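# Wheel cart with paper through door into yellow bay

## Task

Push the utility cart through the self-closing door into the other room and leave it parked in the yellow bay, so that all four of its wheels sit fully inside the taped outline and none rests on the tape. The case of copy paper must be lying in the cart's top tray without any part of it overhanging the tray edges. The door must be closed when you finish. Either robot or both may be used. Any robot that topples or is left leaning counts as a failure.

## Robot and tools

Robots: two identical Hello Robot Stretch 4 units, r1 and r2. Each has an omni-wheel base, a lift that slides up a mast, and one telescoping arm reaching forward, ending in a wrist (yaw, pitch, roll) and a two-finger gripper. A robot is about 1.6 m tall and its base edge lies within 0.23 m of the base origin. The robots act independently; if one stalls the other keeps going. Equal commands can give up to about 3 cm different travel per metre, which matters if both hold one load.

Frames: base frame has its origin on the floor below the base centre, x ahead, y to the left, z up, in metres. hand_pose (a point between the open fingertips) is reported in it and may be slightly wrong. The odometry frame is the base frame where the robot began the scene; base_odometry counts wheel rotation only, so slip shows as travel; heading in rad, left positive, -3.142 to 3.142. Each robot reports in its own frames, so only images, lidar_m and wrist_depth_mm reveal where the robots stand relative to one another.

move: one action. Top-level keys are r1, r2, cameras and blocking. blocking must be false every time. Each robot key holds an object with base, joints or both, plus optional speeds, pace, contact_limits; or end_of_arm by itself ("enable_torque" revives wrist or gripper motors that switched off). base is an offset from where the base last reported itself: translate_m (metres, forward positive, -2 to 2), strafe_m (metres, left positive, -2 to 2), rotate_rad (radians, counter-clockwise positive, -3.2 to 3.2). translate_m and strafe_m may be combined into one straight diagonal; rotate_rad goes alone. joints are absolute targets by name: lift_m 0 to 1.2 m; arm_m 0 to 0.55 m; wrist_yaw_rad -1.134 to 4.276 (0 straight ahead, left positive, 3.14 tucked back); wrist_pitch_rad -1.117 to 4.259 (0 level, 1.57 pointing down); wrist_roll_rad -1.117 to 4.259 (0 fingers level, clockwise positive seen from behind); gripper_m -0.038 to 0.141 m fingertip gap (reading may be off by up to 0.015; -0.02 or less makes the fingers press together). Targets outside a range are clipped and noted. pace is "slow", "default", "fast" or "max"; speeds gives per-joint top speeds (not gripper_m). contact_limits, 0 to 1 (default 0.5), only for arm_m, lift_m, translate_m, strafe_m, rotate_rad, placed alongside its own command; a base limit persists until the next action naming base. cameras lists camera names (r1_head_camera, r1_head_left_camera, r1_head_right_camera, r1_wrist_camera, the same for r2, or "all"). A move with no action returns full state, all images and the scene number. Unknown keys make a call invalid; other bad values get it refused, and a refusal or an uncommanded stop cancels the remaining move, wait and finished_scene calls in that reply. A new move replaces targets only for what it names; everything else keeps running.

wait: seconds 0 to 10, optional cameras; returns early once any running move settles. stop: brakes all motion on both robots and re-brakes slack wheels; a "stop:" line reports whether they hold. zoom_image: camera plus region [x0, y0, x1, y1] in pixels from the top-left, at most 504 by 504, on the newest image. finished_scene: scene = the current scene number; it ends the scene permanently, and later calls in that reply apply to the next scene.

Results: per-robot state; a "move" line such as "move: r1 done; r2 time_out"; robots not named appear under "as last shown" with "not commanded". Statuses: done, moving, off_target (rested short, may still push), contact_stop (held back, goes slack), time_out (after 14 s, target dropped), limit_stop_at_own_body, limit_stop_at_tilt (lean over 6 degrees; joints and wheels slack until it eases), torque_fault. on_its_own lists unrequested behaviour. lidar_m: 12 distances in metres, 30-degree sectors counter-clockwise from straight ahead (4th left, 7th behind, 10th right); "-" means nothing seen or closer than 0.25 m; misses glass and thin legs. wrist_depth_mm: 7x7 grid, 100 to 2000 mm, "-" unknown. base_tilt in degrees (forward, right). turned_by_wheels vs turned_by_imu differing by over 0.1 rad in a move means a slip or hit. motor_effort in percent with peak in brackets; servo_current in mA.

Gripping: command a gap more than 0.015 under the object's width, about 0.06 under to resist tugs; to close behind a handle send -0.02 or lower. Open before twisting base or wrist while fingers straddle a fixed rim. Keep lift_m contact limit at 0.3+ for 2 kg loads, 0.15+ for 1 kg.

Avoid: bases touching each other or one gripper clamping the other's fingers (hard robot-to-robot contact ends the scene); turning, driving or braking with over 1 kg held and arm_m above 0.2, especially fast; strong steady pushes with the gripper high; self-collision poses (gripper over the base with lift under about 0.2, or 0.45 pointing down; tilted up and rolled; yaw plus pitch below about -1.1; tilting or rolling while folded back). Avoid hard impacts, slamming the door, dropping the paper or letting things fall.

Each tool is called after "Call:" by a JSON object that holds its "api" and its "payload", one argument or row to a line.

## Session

Call:
{"api": "move", "payload": {
  "blocking": false,
  "cameras": ["all"]
}}

Scene clock: 0.00 s.
r1.base_odometry: x=+0.000 y=+0.000 heading=+0.000
r1.turned_by_wheels: +0.000
r1.turned_by_imu: +0.000
r1.base_tilt: forward=-1.6 right=+1.3
r1.lidar_m: 0.96 1.73 2.02 2.40 3.92 1.60 0.85 0.77 0.78 0.89 0.77 0.78
r1.base_status: not commanded
r1.joint_positions: lift_m=+0.124 arm_m=+0.000 wrist_yaw_rad=+3.194 wrist_pitch_rad=+0.002 wrist_roll_rad=+0.000 gripper_m=+0.056
r1.joint_status: not commanded
r1.measured_speeds: all 0
r1.motor_effort: lift_m=+19 arm_m=-4 wheel_0=-2 wheel_1=+1 wheel_2=+0
r1.servo_current: wrist_yaw_rad=59 wrist_pitch_rad=46 wrist_roll_rad=46 gripper_m=39
r1.hand_pose: x=-0.1216 y=+0.0722 z=+0.3019 quat_wxyz=(-0.026, -0.001, +0.000, +1.000) (m; r1's base frame)
r1.wrist_depth_mm: - 135 - - - - - / - 123 135 - - - - / - 121 191 - - - - / 110 136 194 - - - - / 137 - - - 1618 - - / 226 - 190 1098 188 1160 1118 / 224 163 750 798 768 768 759
r2.base_odometry: x=+0.000 y=+0.000 heading=+0.000
r2.turned_by_wheels: +0.000
r2.turned_by_imu: +0.000
r2.base_tilt: forward=-0.6 right=+0.1
r2.lidar_m: 1.29 1.32 1.58 2.33 2.36 2.78 1.41 1.41 2.77 2.39 2.42 1.48
r2.base_status: not commanded
r2.joint_positions: lift_m=+0.200 arm_m=+0.000 wrist_yaw_rad=+3.211 wrist_pitch_rad=+0.001 wrist_roll_rad=+0.000 gripper_m=+0.056
r2.joint_status: not commanded
r2.measured_speeds: all 0
r2.motor_effort: lift_m=+18 arm_m=-4 wheel_0=-1 wheel_1=+1 wheel_2=+1
r2.servo_current: wrist_yaw_rad=46 wrist_pitch_rad=39 wrist_roll_rad=52 gripper_m=52
r2.hand_pose: x=-0.1229 y=+0.0671 z=+0.3779 quat_wxyz=(-0.035, -0.001, +0.000, +0.999) (m; r2's base frame)
r2.wrist_depth_mm: - - 137 - - - - / - - 137 - - - - / - 109 138 - - - - / - 140 175 - - - - / 214 - - - - - - / 213 1281 196 1255 190 1336 1182 / 208 243 866 - - 854 878
pictures: r1_head_camera, r1_head_left_camera, r1_head_right_camera, r1_wrist_camera, r2_head_camera, r2_head_left_camera, r2_head_right_camera, r2_wrist_camera
Images, in order (width x height): r1_head_camera 420x560, r1_head_left_camera 420x672, r1_head_right_camera 420x672, r1_wrist_camera 616x392, r2_head_camera 420x560, r2_head_left_camera 420x672, r2_head_right_camera 420x672, r2_wrist_camera 616x392.

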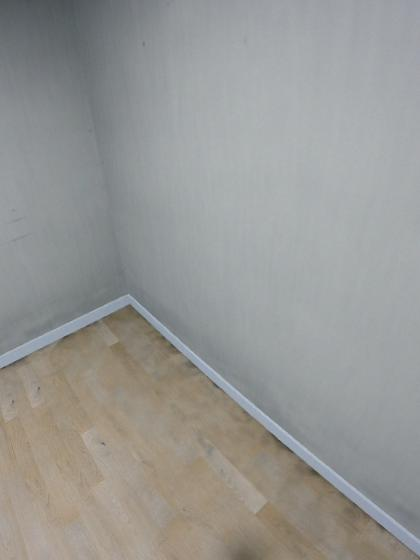

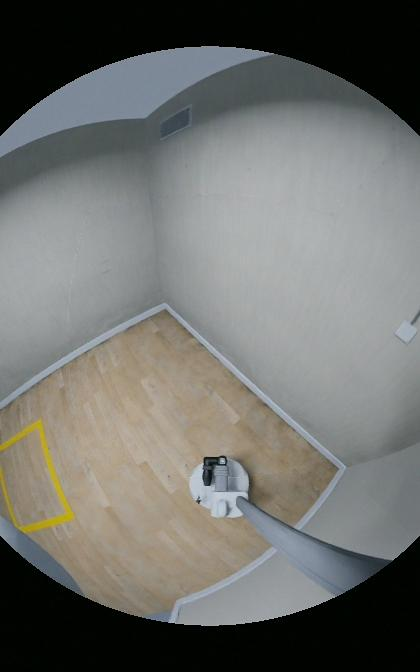

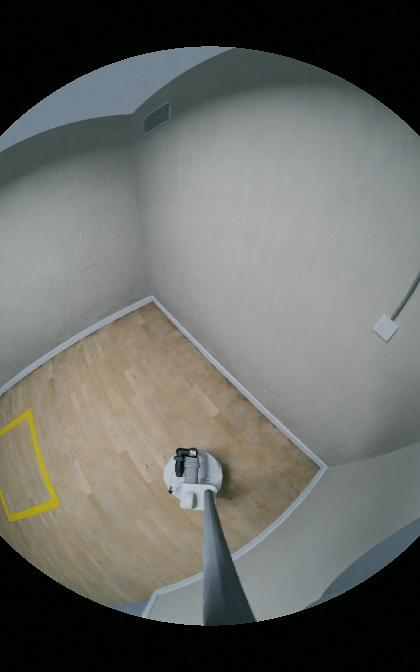

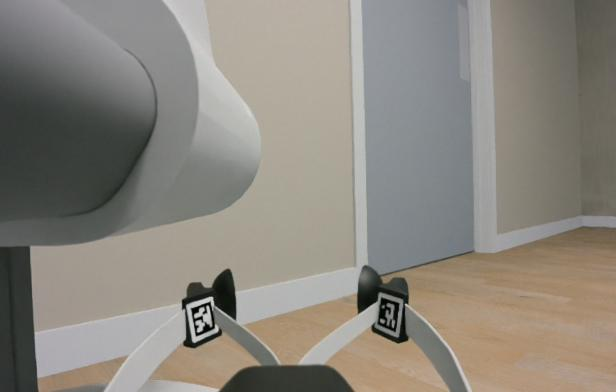

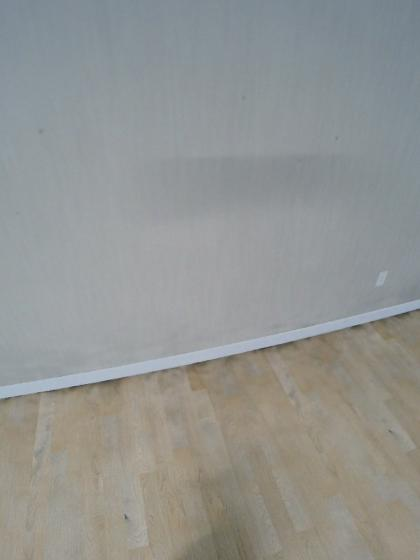

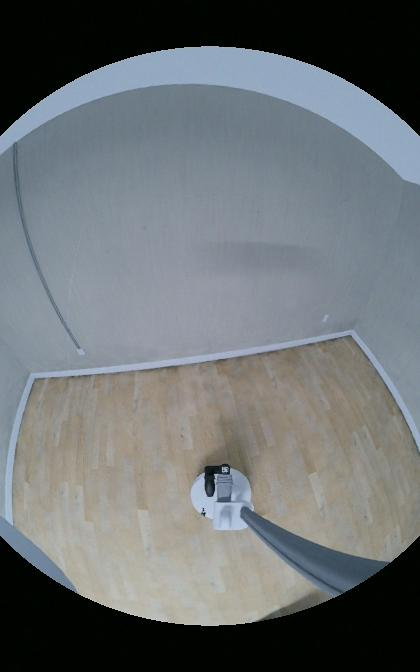

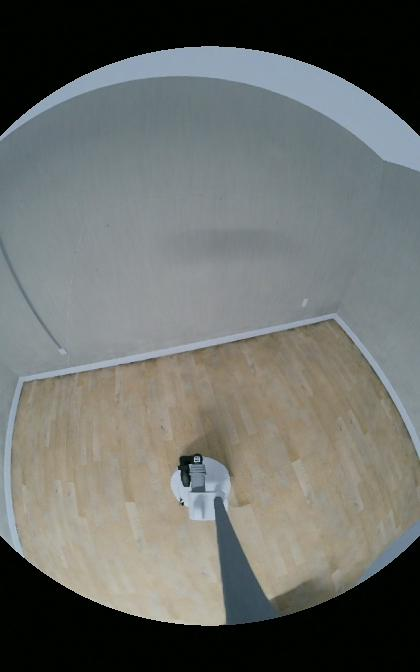

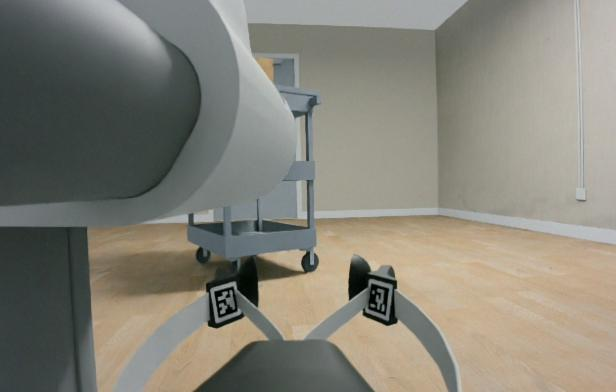

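Call:
{"api": "move", "payload": {
  "blocking": false,
  "r1": {"base":{"rotate_rad":2.88},"pace":"max"},
  "r2": {"base":{"rotate_rad":3.14},"pace":"max"},
  "cameras": []
}}

Call:
{"api": "wait", "payload": {
  "seconds": 4,
  "cameras": []
}}

Call:
{"api": "wait", "payload": {
  "seconds": 2,
  "cameras": ["r1_head_camera","r1_head_left_camera","r1_head_right_camera","r2_head_camera","r2_head_left_camera","r2_head_right_camera"]
}}

Scene clock: 14.90 s.
move: r1 moving; r2 moving
r1.base_odometry: x=+0.000 y=+0.000 heading=+0.506
r1.turned_by_wheels: +0.506
r1.turned_by_imu: +0.507
r1.base_tilt: forward=-1.6 right=+1.3
r1.lidar_m: 1.66 2.04 2.38 3.91 1.63 0.88 0.76 0.75 0.91 0.78 0.74 0.93
r1.base_status: rotate_rad moving
r1.joint_positions: lift_m=+0.124 arm_m=+0.000 wrist_yaw_rad=+3.194 wrist_pitch_rad=+0.002 wrist_roll_rad=+0.000 gripper_m=+0.056
r1.joint_status: not commanded
r1.measured_speeds: translate_m=+0.001 strafe_m=+0.000 rotate_rad=+1.951 lift_m=+0.000 arm_m=+0.000 wrist_yaw_rad=+0.000 wrist_pitch_rad=+0.000 wrist_roll_rad=+0.000
r1.motor_effort: lift_m=+19(20) arm_m=-4(4) wheel_0=-10(12) wheel_1=-9(10) wheel_2=-10(10)
r1.servo_current: wrist_yaw_rad=46(59) wrist_pitch_rad=39(52) wrist_roll_rad=33(65) gripper_m=39(46)
r1.hand_pose: x=-0.1216 y=+0.0722 z=+0.3019 quat_wxyz=(-0.026, -0.001, +0.000, +1.000) (m; r1's base frame)
r1.wrist_depth_mm: - 135 - - - - - / - 123 135 - - - - / - 121 192 - - - 1098 / 111 136 195 - - - 1118 / 137 - - - - - 1138 / 216 - 190 - 188 1008 1118 / 224 163 759 153 778 750 759
r2.base_odometry: x=+0.000 y=+0.000 heading=+0.505
r2.turned_by_wheels: +0.505
r2.turned_by_imu: +0.491
r2.base_tilt: forward=-0.7 right=+0.0
r2.lidar_m: 1.30 1.54 2.33 2.34 2.74 1.46 1.39 2.79 2.37 2.41 1.53 1.32
r2.base_status: rotate_rad moving
r2.joint_positions: lift_m=+0.200 arm_m=+0.000 wrist_yaw_rad=+3.211 wrist_pitch_rad=+0.001 wrist_roll_rad=+0.000 gripper_m=+0.056
r2.joint_status: not commanded
r2.measured_speeds: translate_m=-0.001 strafe_m=+0.000 rotate_rad=+1.950 lift_m=+0.000 arm_m=+0.000 wrist_yaw_rad=+0.000 wrist_pitch_rad=+0.000 wrist_roll_rad=+0.000
r2.motor_effort: lift_m=+18(18) arm_m=-4(4) wheel_0=-6(12) wheel_1=-13(13) wheel_2=-15(15)
r2.servo_current: wrist_yaw_rad=52(52) wrist_pitch_rad=46(46) wrist_roll_rad=52(65) gripper_m=46(52)
r2.hand_pose: x=-0.1229 y=+0.0671 z=+0.3779 quat_wxyz=(-0.035, -0.001, +0.000, +0.999) (m; r2's base frame)
r2.wrist_depth_mm: - - 137 - - - - / - 107 137 - 1756 - - / - 110 138 - - - - / - 140 178 - - - - / 216 - - - 1983 1921 - / 213 1281 196 1308 190 1336 1182 / 211 243 878 - - 854 878
pictures: none
No camera images: "cameras" was empty.

Scene clock: 16.40 s.
earlier move: r1 done; r2 moving
r1.base_odometry: x=+0.000 y=+0.000 heading=+2.881
r1.turned_by_wheels: +2.374
r1.turned_by_imu: +2.389
r1.base_tilt: forward=-1.6 right=+1.3
r1.lidar_m: 1.05 0.79 0.74 0.78 0.76 0.76 0.82 1.20 2.04 2.12 3.00 2.71
r1.base_status: done
r1.joint_positions: lift_m=+0.124 arm_m=+0.000 wrist_yaw_rad=+3.194 wrist_pitch_rad=+0.002 wrist_roll_rad=+0.000 gripper_m=+0.056
r1.joint_status: not commanded
r1.measured_speeds: all 0
r1.motor_effort: lift_m=+19(20) arm_m=-4(4) wheel_0=+1(13) wheel_1=+2(12) wheel_2=+3(13)
r1.servo_current: wrist_yaw_rad=46(65) wrist_pitch_rad=39(52) wrist_roll_rad=52(65) gripper_m=39(52)
r1.hand_pose: x=-0.1216 y=+0.0722 z=+0.3019 quat_wxyz=(-0.026, -0.001, +0.000, +1.000) (m; r1's base frame)
r1.wrist_depth_mm: - 135 - - - - - / - 122 135 - - - - / - 121 190 - - - - / 110 136 194 - - - - / 137 - - - - - - / 976 1229 190 - 187 - - / 750 741 750 798 778 131 -
r2.base_odometry: x=+0.000 y=+0.000 heading=+3.139
r2.turned_by_wheels: +2.634
r2.turned_by_imu: +2.565
r2.base_tilt: forward=-0.7 right=+0.1
r2.lidar_m: 1.42 1.38 2.77 2.37 2.43 1.54 1.30 1.30 1.56 2.33 2.34 2.77
r2.base_status: rotate_rad moving
r2.joint_positions: lift_m=+0.200 arm_m=+0.000 wrist_yaw_rad=+3.211 wrist_pitch_rad=+0.001 wrist_roll_rad=+0.000 gripper_m=+0.056
r2.joint_status: not commanded
r2.measured_speeds: all 0
r2.motor_effort: lift_m=+18(18) arm_m=-4(4) wheel_0=-3(13) wheel_1=-1(13) wheel_2=-3(19)
r2.servo_current: wrist_yaw_rad=46(52) wrist_pitch_rad=39(46) wrist_roll_rad=46(65) gripper_m=52(52)
r2.hand_pose: x=-0.1228 y=+0.0671 z=+0.3779 quat_wxyz=(-0.035, -0.001, +0.000, +0.999) (m; r2's base frame)
r2.wrist_depth_mm: - - 137 - - - - / - 107 137 - - - - / - 113 138 234 - - - / - 140 164 - - - - / 216 - - - - - - / 212 1205 193 1182 190 1336 1182 / 211 245 878 - - 854 866
wait: 1.50 of 4 s (r1 has come to rest)
pictures: none
No camera images: "cameras" was empty.

Scene clock: 16.47 s.
earlier move: r2 done
r1.base_odometry: x=+0.000 y=+0.000 heading=+2.881
r1.turned_by_wheels: +0.000
r1.turned_by_imu: +0.000
r1.base_tilt: forward=-1.6 right=+1.3
r1.lidar_m: 1.07 0.77 0.75 0.79 0.81 0.74 0.82 1.17 2.03 2.14 2.99 2.72
r1.base_status: done
r1.joint_positions: lift_m=+0.124 arm_m=+0.000 wrist_yaw_rad=+3.194 wrist_pitch_rad=+0.002 wrist_roll_rad=+0.000 gripper_m=+0.056
r1.joint_status: not commanded
r1.measured_speeds: all 0
r1.motor_effort: lift_m=+20(20) arm_m=-4(4) wheel_0=+1(13) wheel_1=+3(12) wheel_2=+3(13)
r1.servo_current: wrist_yaw_rad=65(65) wrist_pitch_rad=39(52) wrist_roll_rad=59(65) gripper_m=39(52)
r1.hand_pose: x=-0.1216 y=+0.0722 z=+0.3019 quat_wxyz=(-0.026, -0.001, +0.000, +1.000) (m; r1's base frame)
r1.wrist_depth_mm: - 135 - - - - - / - 122 135 - - - - / - 121 191 - - - - / 110 136 195 - - - - / 137 - - - - - - / 991 1182 190 - 189 - - / 750 750 741 798 778 131 -
r2.base_odometry: x=+0.000 y=+0.000 heading=+3.139
r2.turned_by_wheels: +0.000
r2.turned_by_imu: +0.000
r2.base_tilt: forward=-0.7 right=+0.0
r2.lidar_m: 1.45 1.40 2.78 2.38 2.41 1.53 1.32 1.31 1.53 2.32 2.34 2.76
r2.base_status: done
r2.joint_positions: lift_m=+0.200 arm_m=+0.000 wrist_yaw_rad=+3.211 wrist_pitch_rad=+0.001 wrist_roll_rad=+0.000 gripper_m=+0.056
r2.joint_status: not commanded
r2.measured_speeds: all 0
r2.motor_effort: lift_m=+18(18) arm_m=-4(4) wheel_0=-2(13) wheel_1=-2(13) wheel_2=-4(19)
r2.servo_current: wrist_yaw_rad=52(52) wrist_pitch_rad=39(46) wrist_roll_rad=46(65) gripper_m=39(52)
r2.hand_pose: x=-0.1228 y=+0.0671 z=+0.3779 quat_wxyz=(-0.035, -0.001, +0.000, +0.999) (m; r2's base frame)
r2.wrist_depth_mm: - - 137 - - - - / - 107 137 - - - - / - 113 138 234 - - - / - 140 164 - - - - / 216 - - - - - - / 213 1182 193 1160 190 1336 1182 / 211 245 891 - - 854 854
wait: 0.07 of 2 s (r2 has come to rest)
pictures: r1_head_camera, r1_head_left_camera, r1_head_right_camera, r2_head_camera, r2_head_left_camera, r2_head_right_camera
Images, in order (width x height): r1_head_camera 420x560, r1_head_left_camera 420x672, r1_head_right_camera 420x672, r2_head_camera 420x560, r2_head_left_camera 420x672, r2_head_right_camera 420x672.

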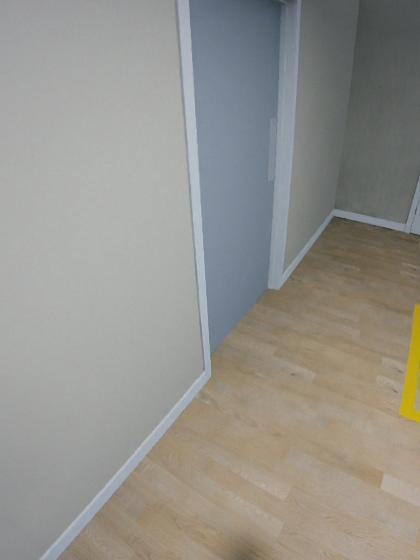

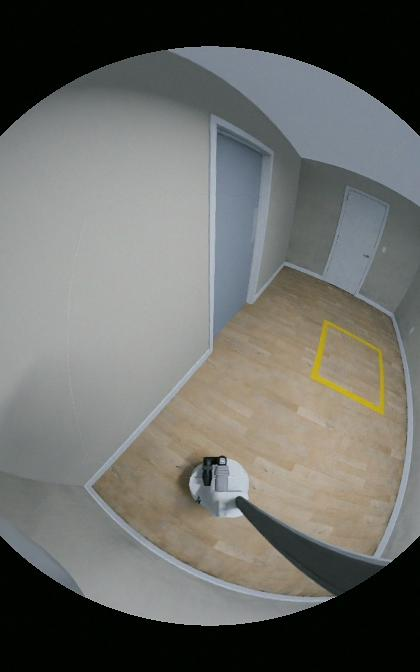

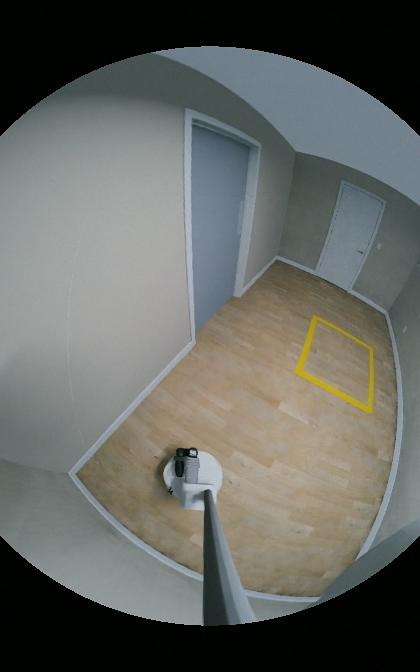

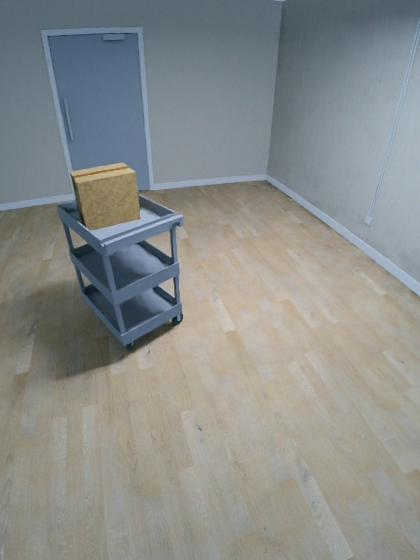

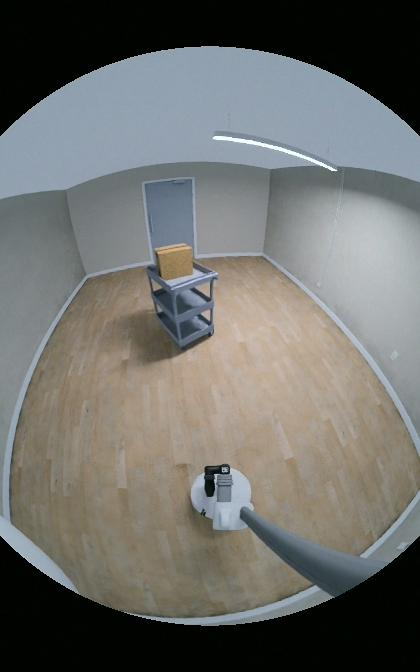

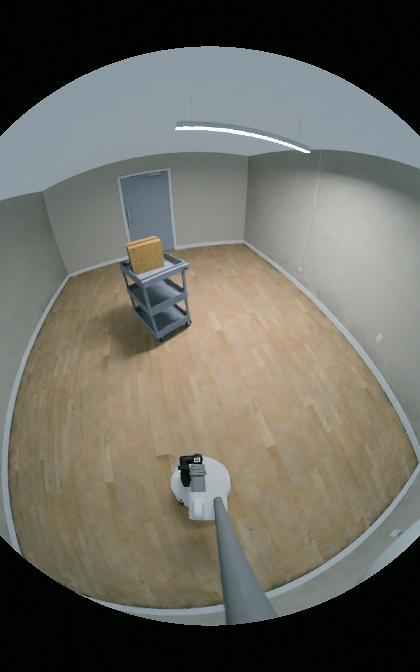

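Call:
{"api": "zoom_image", "payload": {
  "camera": "r2_head_camera",
  "region": [30, 150, 220, 360]
}}

Call:
{"api": "zoom_image", "payload": {
  "camera": "r1_head_camera",
  "region": [160, 0, 420, 430]
}}

Scaled by 2.400 from the camera's 420x560 image, which has a finer 1200x1600 frame.

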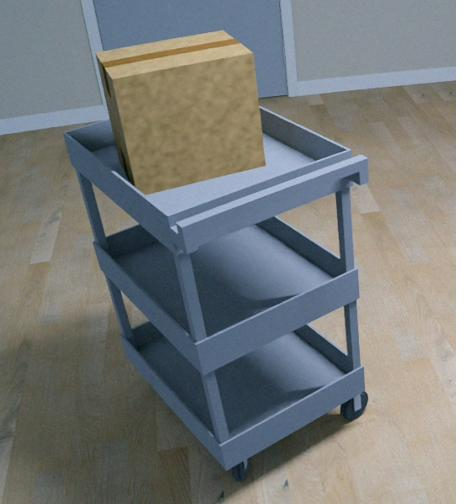

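Scaled by 1.172 from the camera's 420x560 image, which has a finer 600x800 frame.

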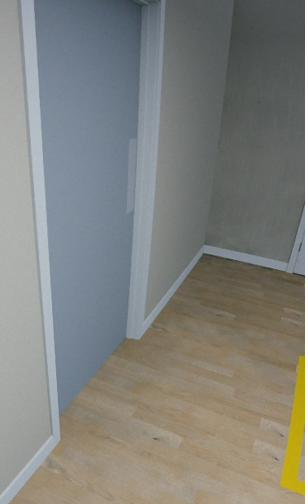

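Call:
{"api": "move", "payload": {
  "blocking": false,
  "r1": {"base":{"rotate_rad":1.047},"pace":"max"},
  "r2": {"base":{"rotate_rad":0.305},"joints":{"lift_m":0.685,"wrist_yaw_rad":0.4,"gripper_m":0.1},"pace":"max"},
  "cameras": []
}}

Call:
{"api": "wait", "payload": {
  "seconds": 1.5,
  "cameras": []
}}

Call:
{"api": "wait", "payload": {
  "seconds": 1.5,
  "cameras": ["r1_head_camera","r1_head_left_camera","r2_head_camera"]
}}

Scene clock: 143.00 s.
move: r1 moving; r2 moving
r1.base_odometry: x=+0.000 y=+0.000 heading=-2.897
r1.turned_by_wheels: +0.506
r1.turned_by_imu: +0.506
r1.base_tilt: forward=-1.6 right=+1.3
r1.lidar_m: 0.79 0.74 0.79 0.81 0.77 0.80 1.13 2.03 2.12 2.92 2.92 1.08
r1.base_status: rotate_rad moving
r1.joint_positions: lift_m=+0.124 arm_m=+0.000 wrist_yaw_rad=+3.194 wrist_pitch_rad=+0.002 wrist_roll_rad=+0.000 gripper_m=+0.056
r1.joint_status: not commanded
r1.measured_speeds: translate_m=+0.001 strafe_m=+0.000 rotate_rad=+1.950 lift_m=+0.000 arm_m=+0.000 wrist_yaw_rad=+0.000 wrist_pitch_rad=+0.000 wrist_roll_rad=+0.000
r1.motor_effort: lift_m=+20(20) arm_m=-4(4) wheel_0=-9(11) wheel_1=-9(11) wheel_2=-10(10)
r1.servo_current: wrist_yaw_rad=59(65) wrist_pitch_rad=39(46) wrist_roll_rad=52(65) gripper_m=39(52)
r1.hand_pose: x=-0.1216 y=+0.0722 z=+0.3019 quat_wxyz=(-0.026, -0.001, +0.000, +1.000) (m; r1's base frame)
r1.wrist_depth_mm: - 135 - - - - - / - 123 135 - - - - / - 121 191 - - - - / 110 136 204 - - - - / 137 1983 - - - - - / 1025 1205 193 1182 187 - - / 750 759 750 798 778 723 -
r2.base_odometry: x=+0.000 y=+0.000 heading=-2.844
r2.turned_by_wheels: +0.300
r2.turned_by_imu: +0.292
r2.base_tilt: forward=-0.6 right=+0.1
r2.lidar_m: 1.40 3.28 2.46 2.39 1.82 1.34 1.31 1.39 1.97 2.32 2.48 3.50
r2.base_status: rotate_rad moving
r2.joint_positions: lift_m=+0.327 arm_m=+0.000 wrist_yaw_rad=+2.560 wrist_pitch_rad=+0.001 wrist_roll_rad=+0.000 gripper_m=+0.075
r2.joint_status: lift_m moving; wrist_yaw_rad moving; gripper_m moving
r2.measured_speeds: translate_m=+0.000 strafe_m=+0.001 rotate_rad=+0.254 lift_m=+0.487 arm_m=+0.000 wrist_yaw_rad=-1.729 wrist_pitch_rad=+0.000 wrist_roll_rad=+0.000
r2.motor_effort: lift_m=+25(25) arm_m=-4(4) wheel_0=+0(11) wheel_1=-2(11) wheel_2=-3(13)
r2.servo_current: wrist_yaw_rad=104(143) wrist_pitch_rad=39(46) wrist_roll_rad=59(59) gripper_m=98(98)
r2.hand_pose: x=-0.0220 y=+0.2314 z=+0.5045 quat_wxyz=(+0.287, -0.001, +0.000, +0.958) (m; r2's base frame)
r2.wrist_depth_mm: - - - - - - - / - - - - - - - / 236 - - - - - - / - - - - - - - / - - - - - - - / - - 190 1430 190 1618 1464 / 1098 1098 1160 - 1138 1042 1098
pictures: none
No camera images: "cameras" was empty.

Scene clock: 143.83 s.
earlier move: r1 done; r2 moving
r1.base_odometry: x=+0.000 y=+0.000 heading=-2.355
r1.turned_by_wheels: +0.542
r1.turned_by_imu: +0.547
r1.base_tilt: forward=-1.6 right=+1.3
r1.lidar_m: 0.74 0.80 0.80 0.77 0.81 1.15 1.99 2.13 2.99 2.78 1.05 0.80
r1.base_status: done
r1.joint_positions: lift_m=+0.124 arm_m=+0.000 wrist_yaw_rad=+3.194 wrist_pitch_rad=+0.002 wrist_roll_rad=+0.000 gripper_m=+0.056
r1.joint_status: not commanded
r1.measured_speeds: all 0
r1.motor_effort: lift_m=+20(20) arm_m=-4(4) wheel_0=+0(11) wheel_1=+2(11) wheel_2=+3(10)
r1.servo_current: wrist_yaw_rad=59(78) wrist_pitch_rad=39(46) wrist_roll_rad=59(65) gripper_m=46(52)
r1.hand_pose: x=-0.1216 y=+0.0722 z=+0.3019 quat_wxyz=(-0.026, -0.001, +0.000, +1.000) (m; r1's base frame)
r1.wrist_depth_mm: - 135 - - - - - / - 123 145 - - - - / - 121 191 - - - - / 110 135 205 - - - - / 216 - - - - 1863 - / 1008 1205 195 1160 187 1138 1025 / 750 759 750 788 778 759 759
r2.base_odometry: x=+0.000 y=+0.000 heading=-2.839
r2.turned_by_wheels: +0.005
r2.turned_by_imu: +0.005
r2.base_tilt: forward=-0.7 right=+0.0
r2.lidar_m: 1.38 3.28 2.45 2.38 1.81 1.35 1.31 1.38 1.98 2.34 2.48 1.63
r2.base_status: done
r2.joint_positions: lift_m=+0.676 arm_m=+0.000 wrist_yaw_rad=+1.114 wrist_pitch_rad=+0.001 wrist_roll_rad=+0.000 gripper_m=+0.100
r2.joint_status: lift_m moving; wrist_yaw_rad moving; the others done
r2.measured_speeds: translate_m=+0.000 strafe_m=+0.000 rotate_rad=+0.000 lift_m=+0.149 arm_m=+0.000 wrist_yaw_rad=-1.737 wrist_pitch_rad=+0.000 wrist_roll_rad=+0.000
r2.motor_effort: lift_m=+23(25) arm_m=-4(4) wheel_0=-2(11) wheel_1=-2(11) wheel_2=-4(13)
r2.servo_current: wrist_yaw_rad=72(143) wrist_pitch_rad=46(46) wrist_roll_rad=46(59) gripper_m=46(104)
r2.hand_pose: x=+0.3767 y=+0.2202 z=+0.8539 quat_wxyz=(+0.849, +0.000, +0.000, +0.528) (m; r2's base frame)
r2.wrist_depth_mm: - - - - - - - / - - - - - - - / - - - - - - - / - - - - - - - / - - - - - - - / - - 195 - 195 - - / 1863 1808 1983 - 1921 1808 1863
wait: 0.83 of 1.5 s (r1 has come to rest)
pictures: none
No camera images: "cameras" was empty.

Scene clock: 144.67 s.
earlier move: r2 done
r1.base_odometry: x=+0.000 y=+0.000 heading=-2.355
r1.turned_by_wheels: +0.000
r1.turned_by_imu: +0.000
r1.base_tilt: forward=-1.6 right=+1.2
r1.lidar_m: 0.75 0.79 0.78 0.76 0.82 1.16 2.01 2.14 2.98 2.78 1.05 0.80
r1.base_status: done
r1.joint_positions: lift_m=+0.124 arm_m=+0.000 wrist_yaw_rad=+3.194 wrist_pitch_rad=+0.002 wrist_roll_rad=+0.000 gripper_m=+0.056
r1.joint_status: not commanded
r1.measured_speeds: all 0
r1.motor_effort: lift_m=+20(20) arm_m=-4(4) wheel_0=+0(11) wheel_1=+2(11) wheel_2=+3(10)
r1.servo_current: wrist_yaw_rad=46(78) wrist_pitch_rad=39(52) wrist_roll_rad=52(72) gripper_m=46(52)
r1.hand_pose: x=-0.1216 y=+0.0722 z=+0.3019 quat_wxyz=(-0.026, -0.001, +0.000, +1.000) (m; r1's base frame)
r1.wrist_depth_mm: - 135 - - - - - / - 123 145 - - - - / - 121 191 - - - - / 110 135 205 - - - - / 217 - - - - 1808 - / 991 1205 193 1182 188 1138 1008 / 741 750 741 788 798 759 759
r2.base_odometry: x=+0.000 y=+0.000 heading=-2.839
r2.turned_by_wheels: +0.000
r2.turned_by_imu: +0.000
r2.base_tilt: forward=-0.7 right=+0.1
r2.lidar_m: 1.38 3.26 2.46 2.39 1.79 1.36 1.30 1.39 1.96 2.32 2.47 1.64
r2.base_status: done
r2.joint_positions: lift_m=+0.685 arm_m=+0.000 wrist_yaw_rad=+0.403 wrist_pitch_rad=+0.001 wrist_roll_rad=+0.000 gripper_m=+0.100
r2.joint_status: all done
r2.measured_speeds: all 0
r2.motor_effort: lift_m=+20(25) arm_m=-4(4) wheel_0=-3(11) wheel_1=-1(11) wheel_2=-3(13)
r2.servo_current: wrist_yaw_rad=46(143) wrist_pitch_rad=39(46) wrist_roll_rad=46(59) gripper_m=52(104)
r2.hand_pose: x=+0.4705 y=+0.0327 z=+0.8627 quat_wxyz=(+0.980, +0.000, +0.001, +0.200) (m; r2's base frame)
r2.wrist_depth_mm: - - - - - - - / - - - - - - - / - - - - - 1336 - / - - - - - 1281 - / - - - - - - - / - - 196 - 195 - 1430 / 1921 1863 1983 - - - 1618
wait: 0.83 of 1.5 s (r2 has come to rest)
pictures: r1_head_camera, r1_head_left_camera, r2_head_camera
Images, in order (width x height): r1_head_camera 420x560, r1_head_left_camera 420x672, r2_head_camera 420x560.

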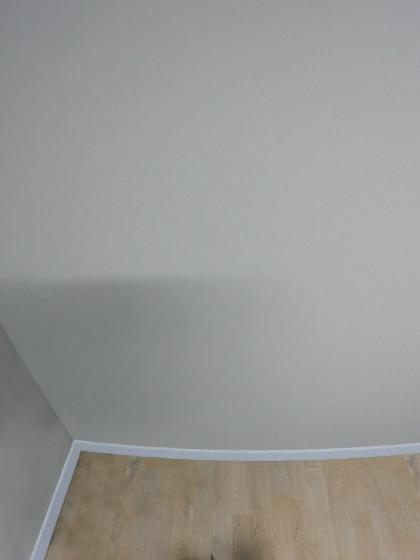

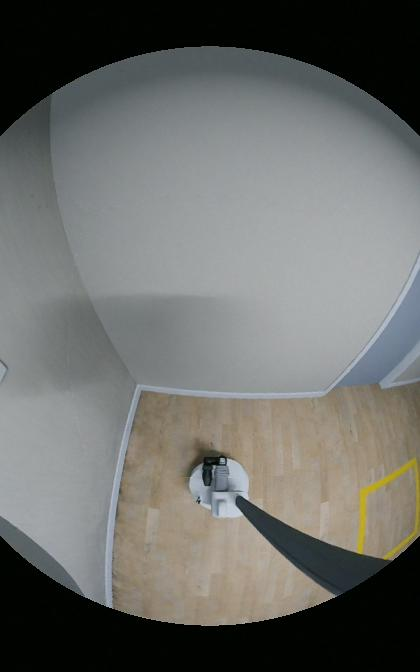

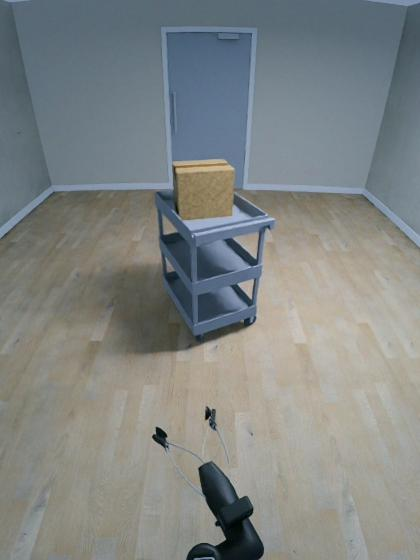

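Call:
{"api": "move", "payload": {
  "blocking": false,
  "r1": {"base":{"translate_m":0.25,"strafe_m":-1.76},"pace":"fast"},
  "r2": {"base":{"translate_m":0.78,"strafe_m":-0.25},"joints":{"wrist_yaw_rad":0.45,"wrist_roll_rad":1.57},"pace":"default"},
  "cameras": []
}}

Call:
{"api": "wait", "payload": {
  "seconds": 3.6,
  "cameras": ["r2_head_camera","r2_wrist_camera","r1_head_camera"]
}}

Call:
{"api": "wait", "payload": {
  "seconds": 2,
  "cameras": ["r1_head_camera","r1_head_right_camera","r2_head_camera","r2_wrist_camera"]
}}

Scene clock: 165.73 s.
move: r1 moving; r2 moving
r1.base_odometry: x=-0.043 y=+0.033 heading=-2.356
r1.turned_by_wheels: +0.000
r1.turned_by_imu: -0.001
r1.base_tilt: forward=-1.6 right=+1.3
r1.lidar_m: 0.74 0.79 0.86 0.81 0.90 1.24 2.02 2.15 2.99 2.73 1.03 0.78
r1.base_status: translate_m moving; strafe_m moving
r1.joint_positions: lift_m=+0.124 arm_m=+0.000 wrist_yaw_rad=+3.194 wrist_pitch_rad=+0.002 wrist_roll_rad=+0.000 gripper_m=+0.056
r1.joint_status: not commanded
r1.measured_speeds: translate_m=+0.029 strafe_m=-0.208 rotate_rad=-0.003 lift_m=+0.000 arm_m=+0.000 wrist_yaw_rad=+0.000 wrist_pitch_rad=+0.000 wrist_roll_rad=+0.000
r1.motor_effort: lift_m=+19(20) arm_m=-4(4) wheel_0=+11(12) wheel_1=-10(11) wheel_2=-5(5)
r1.servo_current: wrist_yaw_rad=39(59) wrist_pitch_rad=39(52) wrist_roll_rad=33(65) gripper_m=46(46)
r1.hand_pose: x=-0.1216 y=+0.0722 z=+0.3019 quat_wxyz=(-0.026, -0.001, +0.000, +1.000) (m; r1's base frame)
r1.wrist_depth_mm: - 135 - - - - - / - 124 146 - - - - / - 121 192 - - - - / 111 135 206 - - - - / 216 - - - - 1808 - / 1025 1229 192 1182 188 1138 1008 / 759 759 750 778 778 759 750
r2.base_odometry: x=-0.033 y=+0.000 heading=-2.839
r2.turned_by_wheels: +0.000
r2.turned_by_imu: +0.001
r2.base_tilt: forward=-0.7 right=+0.1
r2.lidar_m: 1.37 3.28 2.45 2.40 1.83 1.40 1.35 1.42 2.00 2.31 2.47 3.54
r2.base_status: translate_m moving; strafe_m moving
r2.joint_positions: lift_m=+0.685 arm_m=+0.000 wrist_yaw_rad=+0.447 wrist_pitch_rad=+0.001 wrist_roll_rad=+0.588 gripper_m=+0.100
r2.joint_status: wrist_yaw_rad moving; wrist_roll_rad moving
r2.measured_speeds: translate_m=+0.120 strafe_m=-0.040 rotate_rad=+0.000 lift_m=+0.000 arm_m=+0.000 wrist_yaw_rad=+0.000 wrist_pitch_rad=+0.000 wrist_roll_rad=+1.820
r2.motor_effort: lift_m=+20(21) arm_m=-4(5) wheel_0=+10(11) wheel_1=+6(6) wheel_2=-12(14)
r2.servo_current: wrist_yaw_rad=52(85) wrist_pitch_rad=39(46) wrist_roll_rad=98(98) gripper_m=39(59)
r2.hand_pose: x=+0.4688 y=+0.0459 z=+0.8627 quat_wxyz=(+0.933, +0.282, +0.065, +0.212) (m; r2's base frame)
r2.wrist_depth_mm: - - - - - - - / - - - - - 1229 - / - - - - - - - / - - - - - 1499 1042 / - - - - - - - / - - 195 - 196 1576 1098 / - - - - 1661 1308 1138
pictures: none
No camera images: "cameras" was empty.

Scene clock: 169.33 s.
earlier move: r1 moving; r2 moving
r1.base_odometry: x=-1.165 y=+0.874 heading=-2.356
r1.turned_by_wheels: +0.000
r1.turned_by_imu: -0.008
r1.base_tilt: forward=-1.6 right=+1.3
r1.lidar_m: 0.59 0.61 0.80 2.20 2.30 2.32 2.26 2.38 2.61 1.99 0.83 0.62
r1.base_status: translate_m moving; strafe_m moving
r1.joint_positions: lift_m=+0.124 arm_m=+0.000 wrist_yaw_rad=+3.194 wrist_pitch_rad=+0.002 wrist_roll_rad=+0.000 gripper_m=+0.056
r1.joint_status: not commanded
r1.measured_speeds: translate_m=+0.055 strafe_m=-0.396 rotate_rad=-0.005 lift_m=+0.000 arm_m=+0.000 wrist_yaw_rad=+0.000 wrist_pitch_rad=+0.000 wrist_roll_rad=+0.000
r1.motor_effort: lift_m=+20(20) arm_m=-4(4) wheel_0=+8(14) wheel_1=-8(13) wheel_2=-3(5)
r1.servo_current: wrist_yaw_rad=46(65) wrist_pitch_rad=46(52) wrist_roll_rad=52(65) gripper_m=39(46)
r1.hand_pose: x=-0.1216 y=+0.0722 z=+0.3019 quat_wxyz=(-0.026, -0.001, +0.000, +1.000) (m; r1's base frame)
r1.wrist_depth_mm: - 135 - - - - - / - 123 146 - - - - / - 121 192 - - - - / 111 136 206 - - - - / 216 - - - - - - / 991 1182 193 1205 187 1118 1118 / 750 759 750 143 778 759 759
r2.base_odometry: x=-0.819 y=+0.006 heading=-2.839
r2.turned_by_wheels: +0.000
r2.turned_by_imu: +0.002
r2.base_tilt: forward=-0.7 right=+0.1
r2.lidar_m: 0.68 0.63 2.68 2.59 2.77 2.16 2.11 2.21 2.19 2.12 2.24 3.23
r2.base_status: translate_m moving; strafe_m moving
r2.joint_positions: lift_m=+0.685 arm_m=+0.000 wrist_yaw_rad=+0.447 wrist_pitch_rad=+0.001 wrist_roll_rad=+1.568 gripper_m=+0.100
r2.joint_status: all done
r2.measured_speeds: all 0
r2.motor_effort: lift_m=+20(21) arm_m=-4(5) wheel_0=+2(12) wheel_1=+3(7) wheel_2=-2(14)
r2.servo_current: wrist_yaw_rad=39(111) wrist_pitch_rad=39(52) wrist_roll_rad=52(98) gripper_m=52(59)
r2.hand_pose: x=+0.4688 y=+0.0459 z=+0.8627 quat_wxyz=(+0.691, +0.688, +0.157, +0.157) (m; r2's base frame)
r2.wrist_depth_mm: - - - 477 - 798 477 / - - - 484 - - 488 / - - 699 492 - - 488 / - - 741 492 - - 496 / - - - 500 - - 500 / - - 192 449 194 512 1098 / - - - - - 1863 1205
wait: 3.60 s; no rest
pictures: r1_head_camera, r2_head_camera, r2_wrist_camera
Images, in order (width x height): r1_head_camera 420x560, r2_head_camera 420x560, r2_wrist_camera 616x392.

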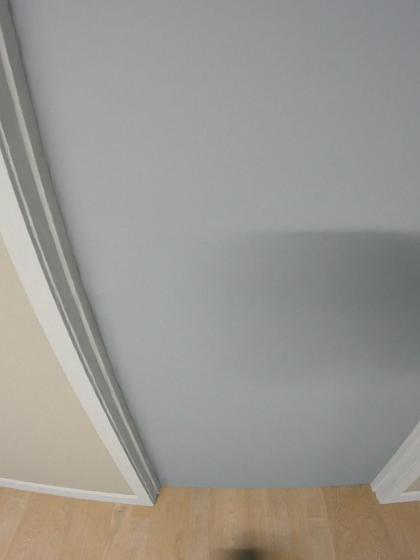

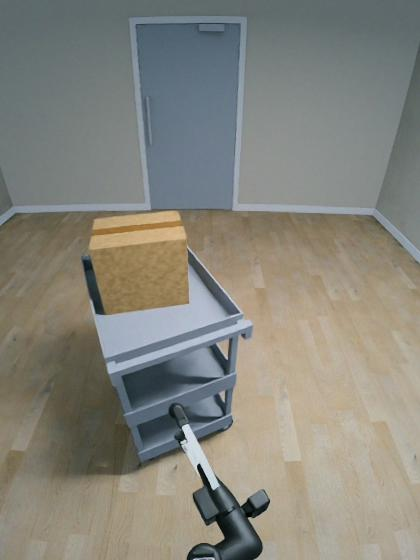

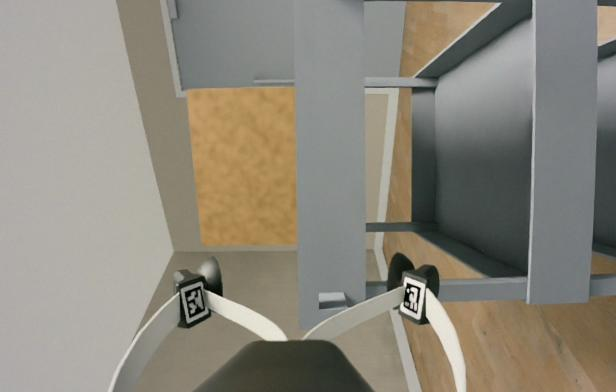

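Scene clock: 169.40 s.
earlier move: r1 moving; r2 done
r1.base_odometry: x=-1.186 y=+0.890 heading=-2.356
r1.turned_by_wheels: +0.000
r1.turned_by_imu: +0.000
r1.base_tilt: forward=-1.6 right=+1.3
r1.lidar_m: 0.56 0.61 0.77 2.21 2.33 2.32 2.25 2.38 2.59 1.95 0.80 0.59
r1.base_status: translate_m moving; strafe_m moving
r1.joint_positions: lift_m=+0.124 arm_m=+0.000 wrist_yaw_rad=+3.194 wrist_pitch_rad=+0.002 wrist_roll_rad=+0.000 gripper_m=+0.056
r1.joint_status: not commanded
r1.measured_speeds: translate_m=+0.057 strafe_m=-0.397 rotate_rad=-0.001 lift_m=+0.000 arm_m=+0.000 wrist_yaw_rad=+0.000 wrist_pitch_rad=+0.000 wrist_roll_rad=+0.000
r1.motor_effort: lift_m=+20(20) arm_m=-4(4) wheel_0=+6(14) wheel_1=-6(13) wheel_2=-3(5)
r1.servo_current: wrist_yaw_rad=46(65) wrist_pitch_rad=39(52) wrist_roll_rad=46(65) gripper_m=39(46)
r1.hand_pose: x=-0.1216 y=+0.0722 z=+0.3019 quat_wxyz=(-0.026, -0.001, +0.000, +1.000) (m; r1's base frame)
r1.wrist_depth_mm: - 135 - - - - - / - 123 146 - - - - / - 121 191 - - - - / 110 135 206 - - - - / 215 - - - - - - / 991 1205 194 1182 187 1160 1098 / 226 759 750 143 778 750 759
r2.base_odometry: x=-0.819 y=+0.006 heading=-2.839
r2.turned_by_wheels: +0.000
r2.turned_by_imu: +0.000
r2.base_tilt: forward=-0.6 right=+0.1
r2.lidar_m: 0.66 0.65 2.70 2.57 2.77 2.17 2.09 2.24 2.21 2.11 2.25 3.23
r2.base_status: done
r2.joint_positions: lift_m=+0.685 arm_m=+0.000 wrist_yaw_rad=+0.447 wrist_pitch_rad=+0.001 wrist_roll_rad=+1.568 gripper_m=+0.100
r2.joint_status: all done
r2.measured_speeds: all 0
r2.motor_effort: lift_m=+20(21) arm_m=-4(5) wheel_0=+3(12) wheel_1=+4(7) wheel_2=-4(14)
r2.servo_current: wrist_yaw_rad=52(111) wrist_pitch_rad=33(52) wrist_roll_rad=52(98) gripper_m=46(59)
r2.hand_pose: x=+0.4688 y=+0.0459 z=+0.8627 quat_wxyz=(+0.691, +0.688, +0.157, +0.157) (m; r2's base frame)
r2.wrist_depth_mm: - - - 473 - 798 473 / - - - 480 - - 480 / - - 691 488 - - 488 / - - 732 496 - - 488 / - - - 496 - - 500 / - - 193 445 194 508 1078 / - - - - - 1863 1205
wait: 0.07 of 2 s (r2 has come to rest)
pictures: r1_head_camera, r1_head_right_camera, r2_head_camera, r2_wrist_camera
Images, in order (width x height): r1_head_camera 420x560, r1_head_right_camera 420x672, r2_head_camera 420x560, r2_wrist_camera 616x392.

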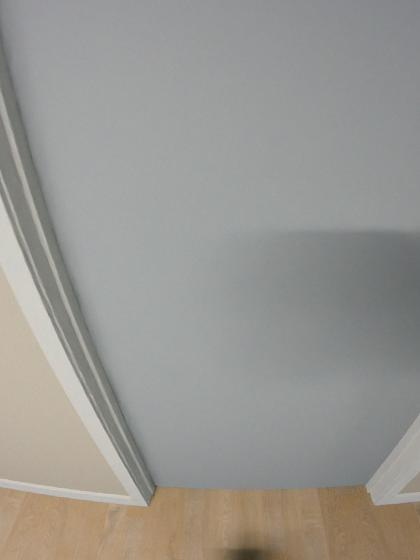

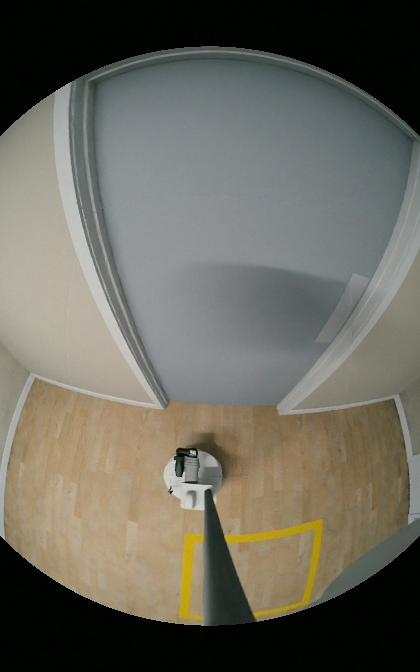

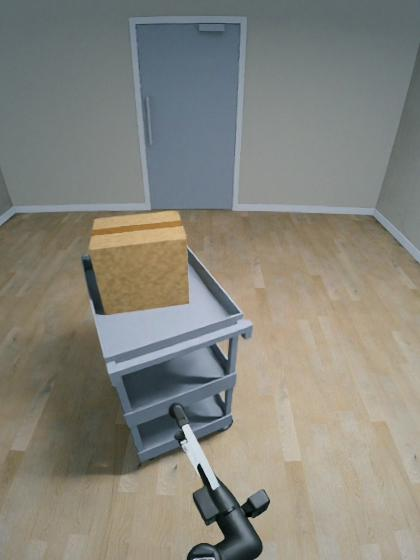

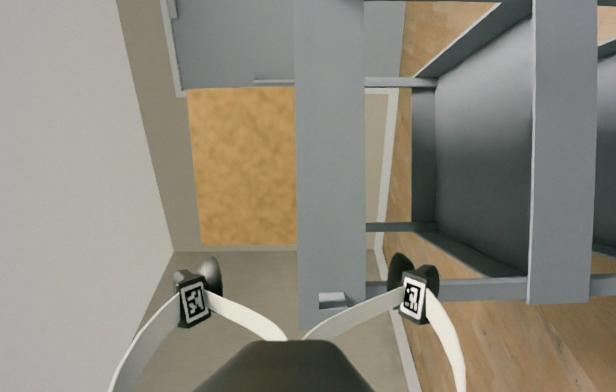

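Call:
{"api": "move", "payload": {
  "blocking": false,
  "r2": {"base":{"translate_m":0.288,"strafe_m":0.082},"pace":"default","contact_limits":{"translate_m":0.2}},
  "cameras": []
}}

Call:
{"api": "wait", "payload": {
  "seconds": 2.5,
  "cameras": ["r1_head_camera","r2_head_camera","r2_wrist_camera"]
}}

Scene clock: 186.90 s.
earlier move: r1 done
move: r2 moving
r1.base_odometry: x=-1.422 y=+1.067 heading=-2.355
r1.turned_by_wheels: +0.000
r1.turned_by_imu: -0.002
r1.base_tilt: forward=-1.6 right=+1.3
r1.lidar_m: 0.54 0.57 0.82 2.01 2.63 2.39 2.29 2.45 2.26 1.81 0.67 0.57
r1.base_status: done
r1.joint_positions: lift_m=+0.124 arm_m=+0.000 wrist_yaw_rad=+3.194 wrist_pitch_rad=+0.002 wrist_roll_rad=+0.000 gripper_m=+0.056
r1.joint_status: not commanded
r1.measured_speeds: all 0
r1.motor_effort: lift_m=+19(20) arm_m=-4(4) wheel_0=-1(2) wheel_1=+1(2) wheel_2=-1(1)
r1.servo_current: wrist_yaw_rad=46(65) wrist_pitch_rad=39(46) wrist_roll_rad=39(65) gripper_m=46(46)
r1.hand_pose: x=-0.1216 y=+0.0722 z=+0.3019 quat_wxyz=(-0.026, -0.001, +0.000, +1.000) (m; r1's base frame)
r1.wrist_depth_mm: - 134 - - - - - / - 121 136 - - - - / - 124 156 - - - - / 108 136 207 - - - - / 212 - - - - - - / 1008 1229 194 1205 187 1118 1118 / 219 809 290 788 778 723 759
r2.base_odometry: x=-0.846 y=-0.011 heading=-2.839
r2.turned_by_wheels: +0.000
r2.turned_by_imu: +0.001
r2.base_tilt: forward=-0.7 right=+0.1
r2.lidar_m: 0.64 0.61 2.69 2.57 2.75 2.20 2.14 2.24 2.19 2.14 2.28 3.27
r2.base_status: translate_m moving; strafe_m moving
r2.joint_positions: lift_m=+0.685 arm_m=+0.000 wrist_yaw_rad=+0.447 wrist_pitch_rad=+0.001 wrist_roll_rad=+1.568 gripper_m=+0.100
r2.joint_status: not commanded
r2.measured_speeds: translate_m=+0.121 strafe_m=+0.035 rotate_rad=-0.006 lift_m=+0.000 arm_m=+0.000 wrist_yaw_rad=+0.000 wrist_pitch_rad=+0.000 wrist_roll_rad=+0.000
r2.motor_effort: lift_m=+20(20) arm_m=-4(4) wheel_0=+3(11) wheel_1=+9(11) wheel_2=-12(13)
r2.servo_current: wrist_yaw_rad=46(52) wrist_pitch_rad=39(46) wrist_roll_rad=52(59) gripper_m=59(59)
r2.contact_limits: translate_m 0.2
r2.hand_pose: x=+0.4688 y=+0.0459 z=+0.8627 quat_wxyz=(+0.691, +0.688, +0.157, +0.157) (m; r2's base frame)
r2.wrist_depth_mm: - - - 452 - 759 455 / - - - 459 - - 459 / - - 683 459 - - 466 / - - 699 691 - - 466 / - - - 732 - - 473 / - - 193 477 193 484 480 / - - - - - 1863 1229
pictures: none
No camera images: "cameras" was empty.

Scene clock: 188.83 s.
earlier move: r2 done
r1.base_odometry: x=-1.422 y=+1.067 heading=-2.355
r1.turned_by_wheels: +0.000
r1.turned_by_imu: +0.000
r1.base_tilt: forward=-1.6 right=+1.3
r1.lidar_m: 0.55 0.56 0.80 2.02 2.64 2.37 2.30 2.43 2.25 1.83 0.70 0.56
r1.base_status: done
r1.joint_positions: lift_m=+0.124 arm_m=+0.000 wrist_yaw_rad=+3.194 wrist_pitch_rad=+0.002 wrist_roll_rad=+0.000 gripper_m=+0.056
r1.joint_status: not commanded
r1.measured_speeds: all 0
r1.motor_effort: lift_m=+19(20) arm_m=-4(4) wheel_0=-1(2) wheel_1=+2(2) wheel_2=-1(1)
r1.servo_current: wrist_yaw_rad=46(65) wrist_pitch_rad=39(52) wrist_roll_rad=46(65) gripper_m=39(46)
r1.hand_pose: x=-0.1216 y=+0.0722 z=+0.3019 quat_wxyz=(-0.026, -0.001, +0.000, +1.000) (m; r1's base frame)
r1.wrist_depth_mm: - 135 - - - - - / - 121 136 - - - - / - 124 156 - - - - / 108 135 207 - - - - / 214 - - - - - - / 1008 1229 194 1182 187 1138 1098 / 219 788 291 798 788 723 768
r2.base_odometry: x=-1.069 y=-0.158 heading=-2.839
r2.turned_by_wheels: +0.000
r2.turned_by_imu: +0.001
r2.base_tilt: forward=-0.7 right=+0.1
r2.lidar_m: 0.41 0.40 2.58 2.51 2.65 2.45 2.38 2.55 2.30 2.22 2.34 0.49
r2.base_status: done
r2.joint_positions: lift_m=+0.685 arm_m=+0.000 wrist_yaw_rad=+0.447 wrist_pitch_rad=+0.002 wrist_roll_rad=+1.569 gripper_m=+0.100
r2.joint_status: not commanded
r2.measured_speeds: all 0
r2.motor_effort: lift_m=+20(20) arm_m=+4(5) wheel_0=+3(11) wheel_1=+4(11) wheel_2=-4(14)
r2.servo_current: wrist_yaw_rad=39(59) wrist_pitch_rad=39(46) wrist_roll_rad=33(59) gripper_m=52(59)
r2.contact_limits: translate_m 0.2
r2.hand_pose: x=+0.4687 y=+0.0459 z=+0.8625 quat_wxyz=(+0.690, +0.689, +0.157, +0.156) (m; r2's base frame)
r2.wrist_depth_mm: - - - 180 237 1499 - / - - 439 181 240 831 - / - 462 455 184 243 831 - / - - 473 186 245 854 - / - - 496 188 249 - - / - - 195 190 193 1499 504 / - - - - - 1863 1205
wait: 1.93 of 2.5 s (r2 has come to rest)
pictures: r1_head_camera, r2_head_camera, r2_wrist_camera
Images, in order (width x height): r1_head_camera 420x560, r2_head_camera 420x560, r2_wrist_camera 616x392.

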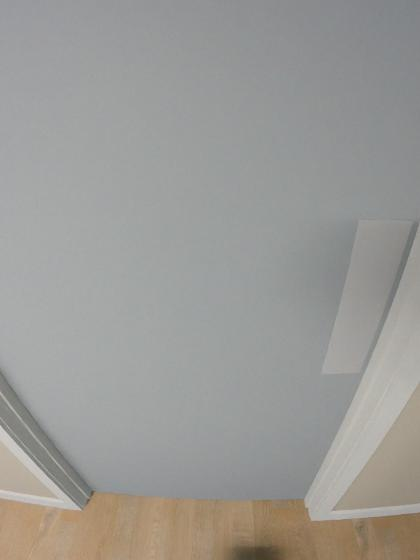

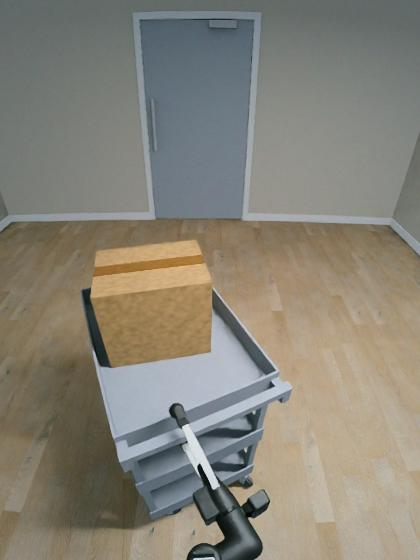

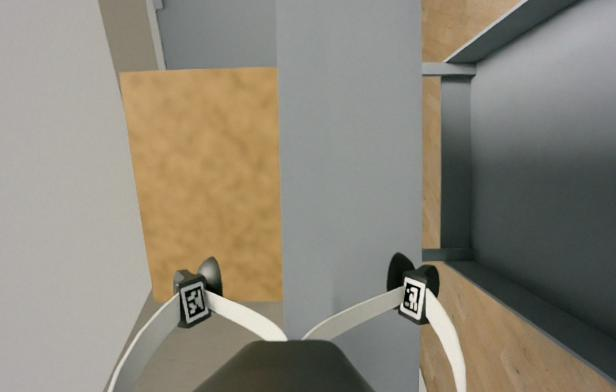

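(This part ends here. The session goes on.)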